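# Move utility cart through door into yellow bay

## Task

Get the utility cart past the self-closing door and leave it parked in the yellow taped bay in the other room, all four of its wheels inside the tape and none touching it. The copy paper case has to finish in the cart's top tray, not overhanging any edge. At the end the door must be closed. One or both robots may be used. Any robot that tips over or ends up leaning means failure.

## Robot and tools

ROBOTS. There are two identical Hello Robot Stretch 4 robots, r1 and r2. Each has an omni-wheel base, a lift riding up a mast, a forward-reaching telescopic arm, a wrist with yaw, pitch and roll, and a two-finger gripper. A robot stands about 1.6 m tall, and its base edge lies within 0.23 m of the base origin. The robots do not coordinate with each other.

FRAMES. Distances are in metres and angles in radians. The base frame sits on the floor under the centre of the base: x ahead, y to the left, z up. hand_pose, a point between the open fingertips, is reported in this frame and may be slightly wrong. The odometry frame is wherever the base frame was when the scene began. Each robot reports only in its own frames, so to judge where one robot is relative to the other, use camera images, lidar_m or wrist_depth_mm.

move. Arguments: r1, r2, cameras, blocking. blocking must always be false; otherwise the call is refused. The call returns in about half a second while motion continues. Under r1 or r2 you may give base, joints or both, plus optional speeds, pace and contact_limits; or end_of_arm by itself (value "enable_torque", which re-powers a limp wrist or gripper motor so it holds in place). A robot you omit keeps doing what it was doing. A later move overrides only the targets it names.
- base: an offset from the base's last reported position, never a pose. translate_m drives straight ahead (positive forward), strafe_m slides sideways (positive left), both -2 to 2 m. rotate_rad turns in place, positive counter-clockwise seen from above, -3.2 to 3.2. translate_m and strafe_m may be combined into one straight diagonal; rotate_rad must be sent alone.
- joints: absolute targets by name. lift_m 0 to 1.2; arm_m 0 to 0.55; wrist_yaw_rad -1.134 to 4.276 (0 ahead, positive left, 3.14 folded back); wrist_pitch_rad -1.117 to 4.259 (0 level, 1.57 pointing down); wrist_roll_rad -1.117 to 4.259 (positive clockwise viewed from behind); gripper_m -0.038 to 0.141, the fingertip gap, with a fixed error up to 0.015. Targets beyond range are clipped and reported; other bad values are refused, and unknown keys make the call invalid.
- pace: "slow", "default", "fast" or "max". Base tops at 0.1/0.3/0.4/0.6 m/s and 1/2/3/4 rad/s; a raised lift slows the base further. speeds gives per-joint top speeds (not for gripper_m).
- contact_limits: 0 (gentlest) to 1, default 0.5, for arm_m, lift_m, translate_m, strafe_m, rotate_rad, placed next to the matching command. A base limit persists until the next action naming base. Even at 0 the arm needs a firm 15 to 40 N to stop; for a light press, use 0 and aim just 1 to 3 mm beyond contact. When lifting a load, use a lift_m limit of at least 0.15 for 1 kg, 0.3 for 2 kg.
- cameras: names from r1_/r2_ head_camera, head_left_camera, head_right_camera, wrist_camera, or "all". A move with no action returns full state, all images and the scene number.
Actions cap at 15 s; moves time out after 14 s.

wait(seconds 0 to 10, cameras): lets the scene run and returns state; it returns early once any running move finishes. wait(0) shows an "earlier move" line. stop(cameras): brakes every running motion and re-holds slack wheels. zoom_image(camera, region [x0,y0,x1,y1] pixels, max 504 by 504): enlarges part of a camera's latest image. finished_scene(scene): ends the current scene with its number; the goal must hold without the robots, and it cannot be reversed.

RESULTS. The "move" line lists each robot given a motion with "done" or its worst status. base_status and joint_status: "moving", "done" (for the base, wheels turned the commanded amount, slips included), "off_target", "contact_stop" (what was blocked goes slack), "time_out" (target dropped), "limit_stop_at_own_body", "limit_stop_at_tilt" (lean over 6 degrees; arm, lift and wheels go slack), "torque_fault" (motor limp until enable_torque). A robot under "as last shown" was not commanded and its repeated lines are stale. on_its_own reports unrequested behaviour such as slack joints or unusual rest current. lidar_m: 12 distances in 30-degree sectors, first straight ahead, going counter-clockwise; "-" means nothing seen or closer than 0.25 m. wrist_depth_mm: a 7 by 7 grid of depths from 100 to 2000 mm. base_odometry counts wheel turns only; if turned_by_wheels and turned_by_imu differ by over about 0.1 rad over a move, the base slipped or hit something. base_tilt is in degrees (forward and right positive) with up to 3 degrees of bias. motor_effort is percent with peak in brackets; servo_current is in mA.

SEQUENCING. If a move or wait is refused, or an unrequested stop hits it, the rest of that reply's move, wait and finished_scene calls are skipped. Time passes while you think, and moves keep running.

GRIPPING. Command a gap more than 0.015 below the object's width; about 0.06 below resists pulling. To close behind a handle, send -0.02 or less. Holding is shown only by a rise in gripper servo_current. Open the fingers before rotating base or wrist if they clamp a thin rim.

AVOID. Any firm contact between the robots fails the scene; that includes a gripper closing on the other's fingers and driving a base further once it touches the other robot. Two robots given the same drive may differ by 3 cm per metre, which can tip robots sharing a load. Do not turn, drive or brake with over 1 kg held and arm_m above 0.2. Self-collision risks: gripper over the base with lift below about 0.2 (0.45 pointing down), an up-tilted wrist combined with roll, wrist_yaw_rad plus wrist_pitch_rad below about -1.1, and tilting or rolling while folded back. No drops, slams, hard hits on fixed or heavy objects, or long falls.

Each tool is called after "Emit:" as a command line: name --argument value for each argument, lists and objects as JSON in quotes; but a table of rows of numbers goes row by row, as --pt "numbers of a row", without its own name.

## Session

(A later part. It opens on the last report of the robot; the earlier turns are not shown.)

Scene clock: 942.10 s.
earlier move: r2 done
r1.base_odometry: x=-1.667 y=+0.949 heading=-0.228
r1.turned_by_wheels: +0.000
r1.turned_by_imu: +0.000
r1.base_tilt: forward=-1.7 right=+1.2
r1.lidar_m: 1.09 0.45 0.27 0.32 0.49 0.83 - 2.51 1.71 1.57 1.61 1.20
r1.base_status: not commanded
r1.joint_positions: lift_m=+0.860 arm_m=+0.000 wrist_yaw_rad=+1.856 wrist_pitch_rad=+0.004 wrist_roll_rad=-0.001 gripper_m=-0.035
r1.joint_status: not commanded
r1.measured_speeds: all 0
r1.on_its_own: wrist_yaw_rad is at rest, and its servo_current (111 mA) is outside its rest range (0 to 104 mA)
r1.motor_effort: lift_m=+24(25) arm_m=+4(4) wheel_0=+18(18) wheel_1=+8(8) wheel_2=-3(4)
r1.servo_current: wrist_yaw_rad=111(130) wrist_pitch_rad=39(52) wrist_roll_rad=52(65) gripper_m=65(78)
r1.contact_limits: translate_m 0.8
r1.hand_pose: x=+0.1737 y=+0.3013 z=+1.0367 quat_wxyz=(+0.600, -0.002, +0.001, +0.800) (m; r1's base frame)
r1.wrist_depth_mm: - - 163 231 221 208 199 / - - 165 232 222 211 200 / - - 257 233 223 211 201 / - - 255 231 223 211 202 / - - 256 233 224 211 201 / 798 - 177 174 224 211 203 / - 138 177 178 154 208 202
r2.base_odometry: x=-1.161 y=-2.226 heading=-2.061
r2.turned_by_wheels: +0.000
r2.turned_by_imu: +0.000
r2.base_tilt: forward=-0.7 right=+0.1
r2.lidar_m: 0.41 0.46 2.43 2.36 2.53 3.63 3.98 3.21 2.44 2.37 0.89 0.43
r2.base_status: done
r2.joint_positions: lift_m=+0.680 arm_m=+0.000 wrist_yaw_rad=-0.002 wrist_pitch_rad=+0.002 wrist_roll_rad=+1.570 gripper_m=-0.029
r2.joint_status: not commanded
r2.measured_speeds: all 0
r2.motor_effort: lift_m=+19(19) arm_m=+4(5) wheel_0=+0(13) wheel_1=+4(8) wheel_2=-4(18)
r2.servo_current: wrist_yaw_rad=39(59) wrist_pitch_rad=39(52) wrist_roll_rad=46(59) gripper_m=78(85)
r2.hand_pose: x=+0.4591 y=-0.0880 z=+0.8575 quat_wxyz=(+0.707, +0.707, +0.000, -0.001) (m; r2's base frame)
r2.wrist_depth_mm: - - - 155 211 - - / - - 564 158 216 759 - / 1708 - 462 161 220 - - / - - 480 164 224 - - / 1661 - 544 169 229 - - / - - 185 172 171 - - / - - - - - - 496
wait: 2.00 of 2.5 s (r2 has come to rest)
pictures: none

Emit:
move --r2 '{"base":{"strafe_m":-0.1,"translate_m":0.15}}' --blocking false

Emit:
wait --seconds 2.5 --cameras '["r2_head_camera"]'

Scene clock: 949.43 s.
move: r2 moving
r1.base_odometry: x=-1.667 y=+0.949 heading=-0.228
r1.turned_by_wheels: +0.000
r1.turned_by_imu: +0.000
r1.base_tilt: forward=-1.6 right=+1.3
r1.lidar_m: 1.08 0.44 0.26 0.34 0.48 0.85 - 2.50 1.72 1.57 1.62 1.20
r1.base_status: not commanded
r1.joint_positions: lift_m=+0.860 arm_m=+0.000 wrist_yaw_rad=+1.856 wrist_pitch_rad=+0.004 wrist_roll_rad=-0.001 gripper_m=-0.035
r1.joint_status: not commanded
r1.measured_speeds: all 0
r1.motor_effort: lift_m=+24(24) arm_m=+4(4) wheel_0=+17(18) wheel_1=+8(8) wheel_2=-3(4)
r1.servo_current: wrist_yaw_rad=117(124) wrist_pitch_rad=46(46) wrist_roll_rad=46(59) gripper_m=72(72)
r1.contact_limits: translate_m 0.8
r1.hand_pose: x=+0.1737 y=+0.3013 z=+1.0367 quat_wxyz=(+0.600, -0.002, +0.001, +0.800) (m; r1's base frame)
r1.wrist_depth_mm: - - 163 231 222 208 199 / - - 166 233 221 211 200 / - - 256 233 223 211 200 / - - 255 233 223 210 202 / - - 256 232 224 211 202 / 778 - 177 174 222 211 203 / - 138 180 177 154 209 204
r2.base_odometry: x=-1.192 y=-2.243 heading=-2.061
r2.turned_by_wheels: +0.000
r2.turned_by_imu: +0.000
r2.base_tilt: forward=-0.7 right=+0.1
r2.lidar_m: 0.41 0.46 2.41 2.36 2.55 3.65 4.02 3.17 2.42 2.37 0.86 0.40
r2.base_status: translate_m moving; strafe_m moving
r2.joint_positions: lift_m=+0.680 arm_m=+0.000 wrist_yaw_rad=-0.002 wrist_pitch_rad=+0.002 wrist_roll_rad=+1.570 gripper_m=-0.029
r2.joint_status: not commanded
r2.measured_speeds: translate_m=+0.113 strafe_m=-0.077 rotate_rad=+0.001 lift_m=+0.000 arm_m=+0.000 wrist_yaw_rad=+0.000 wrist_pitch_rad=+0.000 wrist_roll_rad=+0.000
r2.motor_effort: lift_m=+19(19) arm_m=+5(5) wheel_0=+11(13) wheel_1=-5(6) wheel_2=-14(16)
r2.servo_current: wrist_yaw_rad=52(59) wrist_pitch_rad=52(52) wrist_roll_rad=59(59) gripper_m=78(85)
r2.hand_pose: x=+0.4591 y=-0.0880 z=+0.8575 quat_wxyz=(+0.707, +0.707, +0.000, -0.001) (m; r2's base frame)
r2.wrist_depth_mm: - - - 153 209 - - / - - 559 156 213 759 - / 1618 - 459 160 219 - - / 1708 - 477 163 224 - - / - - 544 167 229 - - / - - 186 172 178 - - / - - - - - - 496
pictures: none

Scene clock: 950.83 s.
earlier move: r2 done
r1.base_odometry: x=-1.667 y=+0.949 heading=-0.228
r1.turned_by_wheels: +0.000
r1.turned_by_imu: +0.000
r1.base_tilt: forward=-1.6 right=+1.3
r1.lidar_m: 1.08 0.45 0.26 0.30 0.41 0.71 - 2.50 1.71 1.56 1.62 1.20
r1.base_status: not commanded
r1.joint_positions: lift_m=+0.860 arm_m=+0.000 wrist_yaw_rad=+1.856 wrist_pitch_rad=+0.004 wrist_roll_rad=-0.001 gripper_m=-0.035
r1.joint_status: not commanded
r1.measured_speeds: all 0
r1.on_its_own: wrist_yaw_rad is at rest, and its servo_current (117 mA) is outside its rest range (0 to 104 mA)
r1.motor_effort: lift_m=+24(25) arm_m=+4(4) wheel_0=+17(18) wheel_1=+8(8) wheel_2=-3(4)
r1.servo_current: wrist_yaw_rad=117(124) wrist_pitch_rad=46(52) wrist_roll_rad=52(65) gripper_m=72(78)
r1.contact_limits: translate_m 0.8
r1.hand_pose: x=+0.1737 y=+0.3013 z=+1.0367 quat_wxyz=(+0.600, -0.002, +0.001, +0.800) (m; r1's base frame)
r1.wrist_depth_mm: - - 164 231 222 208 200 / - - 165 232 222 210 200 / - - 255 234 224 209 200 / - - 254 232 224 211 201 / - - 257 232 224 211 202 / 759 - 178 174 224 212 203 / - 153 179 178 153 208 203
r2.base_odometry: x=-1.320 y=-2.312 heading=-2.061
r2.turned_by_wheels: +0.000
r2.turned_by_imu: +0.001
r2.base_tilt: forward=-0.7 right=+0.0
r2.lidar_m: 0.37 0.43 2.49 2.45 2.61 3.77 4.18 3.11 2.35 2.29 0.72 0.40
r2.base_status: done
r2.joint_positions: lift_m=+0.680 arm_m=+0.000 wrist_yaw_rad=+0.001 wrist_pitch_rad=+0.002 wrist_roll_rad=+1.570 gripper_m=-0.029
r2.joint_status: not commanded
r2.measured_speeds: all 0
r2.motor_effort: lift_m=+19(19) arm_m=+4(5) wheel_0=+3(16) wheel_1=-3(6) wheel_2=-2(16)
r2.servo_current: wrist_yaw_rad=46(59) wrist_pitch_rad=39(52) wrist_roll_rad=26(59) gripper_m=85(85)
r2.hand_pose: x=+0.4594 y=-0.0870 z=+0.8575 quat_wxyz=(+0.707, +0.707, +0.001, +0.000) (m; r2's base frame)
r2.wrist_depth_mm: - - - 157 213 - - / - - 585 159 218 - - / - - 477 163 223 - - / - - 469 166 225 - - / 1576 - 539 169 229 - - / 1576 - 187 173 179 - - / - - - - - - 504
wait: 1.40 of 2.5 s (r2 has come to rest)
pictures: r2_head_camera
Images, in order (width x height): r2_head_camera 420x560.

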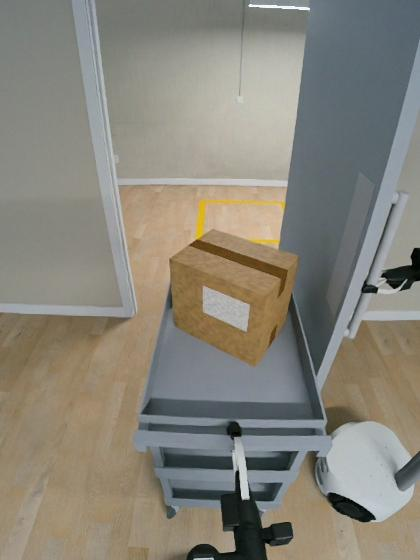

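Emit:
move --r2 '{"base":{"strafe_m":-0.11,"translate_m":0.06}}' --blocking false

Emit:
wait --seconds 2

Emit:
move --r2 '{"base":{"strafe_m":0.03,"translate_m":0.2}}' --blocking false

Emit:
wait --seconds 2.5 --cameras '["r2_head_camera"]'

Scene clock: 962.33 s.
move: r2 moving
r1.base_odometry: x=-1.667 y=+0.949 heading=-0.228
r1.turned_by_wheels: +0.000
r1.turned_by_imu: +0.000
r1.base_tilt: forward=-1.6 right=+1.2
r1.lidar_m: 1.08 0.46 0.25 0.31 0.39 0.69 - 2.54 1.70 1.58 1.63 1.17
r1.base_status: not commanded
r1.joint_positions: lift_m=+0.860 arm_m=+0.000 wrist_yaw_rad=+1.856 wrist_pitch_rad=+0.004 wrist_roll_rad=-0.001 gripper_m=-0.035
r1.joint_status: not commanded
r1.measured_speeds: all 0
r1.motor_effort: lift_m=+24(24) arm_m=+4(4) wheel_0=+18(18) wheel_1=+8(8) wheel_2=-4(4)
r1.servo_current: wrist_yaw_rad=111(130) wrist_pitch_rad=33(52) wrist_roll_rad=59(59) gripper_m=72(72)
r1.contact_limits: translate_m 0.8
r1.hand_pose: x=+0.1737 y=+0.3013 z=+1.0367 quat_wxyz=(+0.600, -0.002, +0.001, +0.800) (m; r1's base frame)
r1.wrist_depth_mm: - - 164 231 222 208 200 / - - 166 232 223 211 200 / - - 256 232 222 210 200 / - - 254 232 224 211 202 / - - 256 234 224 211 202 / 741 - 178 174 224 212 202 / - 153 179 178 154 208 203
r2.base_odometry: x=-1.351 y=-2.312 heading=-2.061
r2.turned_by_wheels: +0.000
r2.turned_by_imu: +0.001
r2.base_tilt: forward=-0.7 right=+0.1
r2.lidar_m: 0.39 0.41 2.55 2.47 2.63 3.80 4.19 3.05 2.34 2.26 0.67 0.43
r2.base_status: translate_m moving; strafe_m moving
r2.joint_positions: lift_m=+0.680 arm_m=+0.000 wrist_yaw_rad=+0.003 wrist_pitch_rad=+0.002 wrist_roll_rad=+1.570 gripper_m=-0.029
r2.joint_status: not commanded
r2.measured_speeds: translate_m=+0.058 strafe_m=-0.106 rotate_rad=+0.002 lift_m=+0.000 arm_m=+0.000 wrist_yaw_rad=+0.000 wrist_pitch_rad=+0.000 wrist_roll_rad=+0.000
r2.motor_effort: lift_m=+19(19) arm_m=+4(4) wheel_0=+12(17) wheel_1=-8(8) wheel_2=-9(9)
r2.servo_current: wrist_yaw_rad=52(52) wrist_pitch_rad=46(46) wrist_roll_rad=52(59) gripper_m=78(78)
r2.hand_pose: x=+0.4595 y=-0.0866 z=+0.8575 quat_wxyz=(+0.707, +0.707, +0.002, +0.000) (m; r2's base frame)
r2.wrist_depth_mm: 535 525 530 159 216 - - / - - 615 161 220 - - / - - 492 164 224 - - / - - 466 166 227 - - / 1576 - 535 170 230 - - / - - 189 172 179 - - / - - - - 236 - 517
pictures: none

Scene clock: 963.53 s.
earlier move: r2 done
r1.base_odometry: x=-1.667 y=+0.949 heading=-0.228
r1.turned_by_wheels: +0.000
r1.turned_by_imu: +0.000
r1.base_tilt: forward=-1.6 right=+1.3
r1.lidar_m: 1.11 0.44 0.25 0.29 0.32 0.59 - 2.48 1.71 1.58 1.63 1.17
r1.base_status: not commanded
r1.joint_positions: lift_m=+0.860 arm_m=+0.000 wrist_yaw_rad=+1.856 wrist_pitch_rad=+0.004 wrist_roll_rad=-0.001 gripper_m=-0.035
r1.joint_status: not commanded
r1.measured_speeds: all 0
r1.on_its_own: wrist_yaw_rad is at rest, and its servo_current (111 mA) is outside its rest range (0 to 104 mA)
r1.motor_effort: lift_m=+24(25) arm_m=+4(4) wheel_0=+18(18) wheel_1=+8(8) wheel_2=-4(4)
r1.servo_current: wrist_yaw_rad=111(130) wrist_pitch_rad=46(52) wrist_roll_rad=46(65) gripper_m=65(78)
r1.contact_limits: translate_m 0.8
r1.hand_pose: x=+0.1737 y=+0.3013 z=+1.0367 quat_wxyz=(+0.600, -0.002, +0.001, +0.800) (m; r1's base frame)
r1.wrist_depth_mm: - - 163 232 222 208 200 / - - 165 232 223 210 200 / - - 257 234 223 210 202 / - - 254 232 223 211 201 / - - 256 234 223 212 202 / 668 - 177 175 223 213 202 / 549 153 174 178 154 209 202
r2.base_odometry: x=-1.445 y=-2.313 heading=-2.061
r2.turned_by_wheels: +0.000
r2.turned_by_imu: +0.001
r2.base_tilt: forward=-0.7 right=+0.1
r2.lidar_m: 0.38 0.43 2.59 2.54 2.74 3.90 - 2.91 2.26 2.19 0.59 0.45
r2.base_status: done
r2.joint_positions: lift_m=+0.680 arm_m=+0.000 wrist_yaw_rad=+0.003 wrist_pitch_rad=+0.002 wrist_roll_rad=+1.570 gripper_m=-0.029
r2.joint_status: not commanded
r2.measured_speeds: all 0
r2.motor_effort: lift_m=+19(19) arm_m=+4(4) wheel_0=+5(17) wheel_1=-2(8) wheel_2=-2(10)
r2.servo_current: wrist_yaw_rad=59(59) wrist_pitch_rad=39(46) wrist_roll_rad=33(59) gripper_m=85(85)
r2.hand_pose: x=+0.4596 y=-0.0864 z=+0.8575 quat_wxyz=(+0.707, +0.707, +0.002, +0.000) (m; r2's base frame)
r2.wrist_depth_mm: 402 404 399 173 233 402 399 / 488 462 - 173 233 - - / - - 580 172 232 778 - / - - 466 232 233 - - / - - 504 173 233 - - / - - 186 173 179 - - / 1464 - - - 232 - -
wait: 1.20 of 2 s (r2 has come to rest)
pictures: none

Scene clock: 964.03 s.
move: r2 moving
r1.base_odometry: x=-1.667 y=+0.949 heading=-0.228
r1.turned_by_wheels: +0.000
r1.turned_by_imu: +0.000
r1.base_tilt: forward=-1.6 right=+1.3
r1.lidar_m: 1.08 0.45 0.25 0.31 0.31 0.55 - 2.47 1.71 1.58 1.62 1.18
r1.base_status: not commanded
r1.joint_positions: lift_m=+0.860 arm_m=+0.000 wrist_yaw_rad=+1.856 wrist_pitch_rad=+0.004 wrist_roll_rad=-0.001 gripper_m=-0.035
r1.joint_status: not commanded
r1.measured_speeds: all 0
r1.motor_effort: lift_m=+24(24) arm_m=+4(4) wheel_0=+14(18) wheel_1=+8(8) wheel_2=-3(4)
r1.servo_current: wrist_yaw_rad=104(124) wrist_pitch_rad=46(46) wrist_roll_rad=39(65) gripper_m=72(72)
r1.contact_limits: translate_m 0.8
r1.hand_pose: x=+0.1737 y=+0.3013 z=+1.0367 quat_wxyz=(+0.600, -0.002, +0.001, +0.800) (m; r1's base frame)
r1.wrist_depth_mm: - - 160 232 221 209 200 / - - 162 231 222 210 200 / - - 254 232 222 209 202 / - - 166 231 224 211 202 / - - 169 234 223 211 202 / 654 - 176 179 223 211 203 / 544 149 174 178 154 208 203
r2.base_odometry: x=-1.456 y=-2.342 heading=-2.060
r2.turned_by_wheels: +0.000
r2.turned_by_imu: +0.001
r2.base_tilt: forward=-0.7 right=+0.0
r2.lidar_m: 0.39 0.40 2.54 2.55 2.73 3.91 - 2.93 2.26 2.18 0.57 0.41
r2.base_status: translate_m moving; strafe_m moving
r2.joint_positions: lift_m=+0.680 arm_m=+0.000 wrist_yaw_rad=+0.003 wrist_pitch_rad=+0.002 wrist_roll_rad=+1.570 gripper_m=-0.029
r2.joint_status: not commanded
r2.measured_speeds: translate_m=+0.122 strafe_m=+0.019 rotate_rad=-0.002 lift_m=+0.000 arm_m=+0.000 wrist_yaw_rad=+0.000 wrist_pitch_rad=+0.000 wrist_roll_rad=+0.000
r2.motor_effort: lift_m=+19(19) arm_m=+4(4) wheel_0=+7(11) wheel_1=+10(10) wheel_2=-14(17)
r2.servo_current: wrist_yaw_rad=39(59) wrist_pitch_rad=33(46) wrist_roll_rad=46(59) gripper_m=72(85)
r2.hand_pose: x=+0.4595 y=-0.0866 z=+0.8575 quat_wxyz=(+0.707, +0.707, +0.002, +0.000) (m; r2's base frame)
r2.wrist_depth_mm: 377 375 377 170 230 377 377 / - - - 171 231 - - / - - 564 172 231 809 - / - - 466 172 232 831 - / - - 512 172 232 - - / - - 187 172 179 - - / - - - - 232 - -
pictures: none

Scene clock: 965.60 s.
earlier move: r2 done
r1.base_odometry: x=-1.667 y=+0.949 heading=-0.228
r1.turned_by_wheels: +0.000
r1.turned_by_imu: +0.000
r1.base_tilt: forward=-1.6 right=+1.3
r1.lidar_m: 1.10 0.43 0.27 0.32 0.47 0.60 - 2.48 1.71 1.57 1.64 1.19
r1.base_status: not commanded
r1.joint_positions: lift_m=+0.860 arm_m=+0.000 wrist_yaw_rad=+1.856 wrist_pitch_rad=+0.004 wrist_roll_rad=-0.001 gripper_m=-0.035
r1.joint_status: not commanded
r1.measured_speeds: all 0
r1.motor_effort: lift_m=+24(25) arm_m=+4(4) wheel_0=+14(18) wheel_1=+8(8) wheel_2=-4(4)
r1.servo_current: wrist_yaw_rad=98(124) wrist_pitch_rad=46(52) wrist_roll_rad=26(65) gripper_m=65(72)
r1.contact_limits: translate_m 0.8
r1.hand_pose: x=+0.1737 y=+0.3013 z=+1.0367 quat_wxyz=(+0.600, -0.002, +0.001, +0.800) (m; r1's base frame)
r1.wrist_depth_mm: - - 163 231 222 208 199 / - - 164 232 223 209 200 / - - 256 233 223 209 201 / - - 254 232 224 211 202 / 707 - 255 234 224 211 202 / 676 634 177 174 223 211 202 / - 153 257 178 154 208 203
r2.base_odometry: x=-1.513 y=-2.503 heading=-2.061
r2.turned_by_wheels: -0.001
r2.turned_by_imu: +0.000
r2.base_tilt: forward=-0.7 right=+0.1
r2.lidar_m: 0.40 0.44 2.24 2.49 2.68 3.84 - 3.01 2.28 0.55 0.50 0.40
r2.base_status: done
r2.joint_positions: lift_m=+0.680 arm_m=+0.000 wrist_yaw_rad=-0.002 wrist_pitch_rad=+0.002 wrist_roll_rad=+1.570 gripper_m=-0.029
r2.joint_status: not commanded
r2.measured_speeds: all 0
r2.motor_effort: lift_m=+19(19) arm_m=+4(4) wheel_0=+1(11) wheel_1=+3(12) wheel_2=-6(17)
r2.servo_current: wrist_yaw_rad=52(59) wrist_pitch_rad=46(46) wrist_roll_rad=59(59) gripper_m=78(85)
r2.hand_pose: x=+0.4592 y=-0.0879 z=+0.8575 quat_wxyz=(+0.707, +0.707, +0.000, -0.001) (m; r2's base frame)
r2.wrist_depth_mm: - - 379 158 214 - - / - - 591 160 217 - - / - - 477 163 222 - - / - - 473 166 226 - - / - - 539 170 230 - - / - - 185 172 171 - - / - - - - - - 508
wait: 1.57 of 2.5 s (r2 has come to rest)
pictures: r2_head_camera
Images, in order (width x height): r2_head_camera 420x560.

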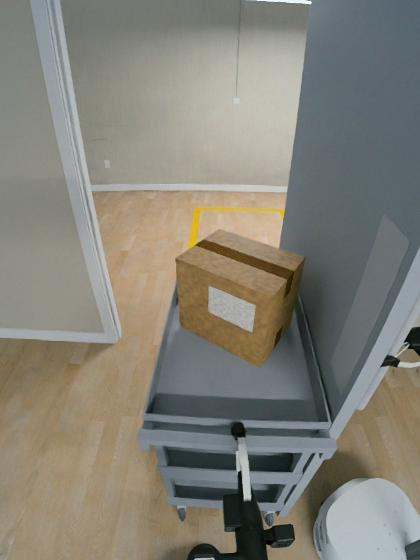

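Emit:
move --r2 '{"base":{"strafe_m":0.4,"translate_m":-0.8}}' --blocking false

Emit:
wait --seconds 5 --cameras '["r2_head_camera"]'

Scene clock: 973.93 s.
move: r2 moving
r1: as last shown
r1.lidar_m: 1.10 0.44 0.25 0.32 0.52 0.61 - 2.53 1.70 1.58 1.63 1.20
r1.motor_effort: lift_m=+24(24) arm_m=+4(4) wheel_0=+14(14) wheel_1=+8(8) wheel_2=-4(4)
r1.servo_current: wrist_yaw_rad=111(117) wrist_pitch_rad=39(52) wrist_roll_rad=39(59) gripper_m=72(72)
r1.contact_limits: translate_m 0.8
r1.wrist_depth_mm: - - 163 231 221 208 200 / - - 165 231 223 211 200 / - - 257 233 221 209 201 / - - 254 232 224 211 202 / 723 - 256 235 224 211 202 / - 661 178 175 222 211 202 / - 159 179 178 154 208 204
r2.base_odometry: x=-1.484 y=-2.483 heading=-2.061
r2.turned_by_wheels: +0.000
r2.turned_by_imu: +0.000
r2.base_tilt: forward=-0.6 right=+0.1
r2.lidar_m: 0.40 0.43 2.30 2.50 2.67 3.80 - 2.99 2.32 0.62 0.52 0.42
r2.base_status: translate_m moving; strafe_m moving
r2.joint_positions: lift_m=+0.680 arm_m=+0.000 wrist_yaw_rad=-0.002 wrist_pitch_rad=+0.002 wrist_roll_rad=+1.570 gripper_m=-0.029
r2.joint_status: not commanded
r2.measured_speeds: translate_m=-0.122 strafe_m=+0.063 rotate_rad=+0.004 lift_m=+0.000 arm_m=+0.000 wrist_yaw_rad=+0.000 wrist_pitch_rad=+0.000 wrist_roll_rad=+0.000
r2.motor_effort: lift_m=+19(19) arm_m=-4(4) wheel_0=-15(16) wheel_1=-7(8) wheel_2=+14(14)
r2.servo_current: wrist_yaw_rad=46(52) wrist_pitch_rad=46(46) wrist_roll_rad=52(52) gripper_m=78(78)
r2.hand_pose: x=+0.4592 y=-0.0879 z=+0.8575 quat_wxyz=(+0.707, +0.707, +0.000, -0.001) (m; r2's base frame)
r2.wrist_depth_mm: - - - 157 213 - - / - - 580 159 217 768 - / - - 469 163 222 778 - / - - 477 166 226 - - / - - 544 169 230 - - / - - 185 173 171 - - / - - - - - - 504
pictures: none

Scene clock: 977.77 s.
earlier move: r2 done
r1.base_odometry: x=-1.667 y=+0.949 heading=-0.228
r1.turned_by_wheels: +0.000
r1.turned_by_imu: +0.000
r1.base_tilt: forward=-1.7 right=+1.3
r1.lidar_m: 1.09 0.44 0.27 0.32 0.55 0.82 - 2.49 1.72 1.56 1.63 1.19
r1.base_status: not commanded
r1.joint_positions: lift_m=+0.860 arm_m=+0.000 wrist_yaw_rad=+1.856 wrist_pitch_rad=+0.004 wrist_roll_rad=-0.001 gripper_m=-0.035
r1.joint_status: not commanded
r1.measured_speeds: all 0
r1.motor_effort: lift_m=+24(25) arm_m=+4(4) wheel_0=+14(14) wheel_1=+8(8) wheel_2=-3(4)
r1.servo_current: wrist_yaw_rad=98(130) wrist_pitch_rad=46(52) wrist_roll_rad=52(65) gripper_m=65(78)
r1.contact_limits: translate_m 0.8
r1.hand_pose: x=+0.1737 y=+0.3013 z=+1.0367 quat_wxyz=(+0.600, -0.002, +0.001, +0.800) (m; r1's base frame)
r1.wrist_depth_mm: - - 163 230 221 209 199 / - - 165 233 222 210 200 / - - 256 232 222 211 202 / - - 255 232 224 211 201 / 1078 723 255 234 224 211 202 / 691 741 178 174 223 212 203 / - 154 173 178 154 208 204
r2.base_odometry: x=-0.783 y=-1.986 heading=-2.061
r2.turned_by_wheels: +0.000
r2.turned_by_imu: +0.002
r2.base_tilt: forward=-0.7 right=+0.1
r2.lidar_m: 0.44 0.53 2.19 2.16 2.31 3.34 3.55 3.45 2.67 2.59 1.33 0.41
r2.base_status: done
r2.joint_positions: lift_m=+0.680 arm_m=+0.000 wrist_yaw_rad=+0.003 wrist_pitch_rad=+0.002 wrist_roll_rad=+1.570 gripper_m=-0.029
r2.joint_status: not commanded
r2.measured_speeds: all 0
r2.motor_effort: lift_m=+19(19) arm_m=-4(4) wheel_0=+0(18) wheel_1=-5(8) wheel_2=+5(18)
r2.servo_current: wrist_yaw_rad=39(65) wrist_pitch_rad=46(52) wrist_roll_rad=46(65) gripper_m=72(85)
r2.hand_pose: x=+0.4596 y=-0.0865 z=+0.8575 quat_wxyz=(+0.707, +0.707, +0.002, +0.000) (m; r2's base frame)
r2.wrist_depth_mm: - 480 488 121 176 - - / - 427 421 127 185 - - / - 469 452 137 196 - - / - - 544 146 211 - - / - - - 154 225 1863 - / - - 185 170 179 1661 504 / - - - - - - 462
wait: 3.83 of 5 s (r2 has come to rest)
pictures: r2_head_camera
Images, in order (width x height): r2_head_camera 420x560.

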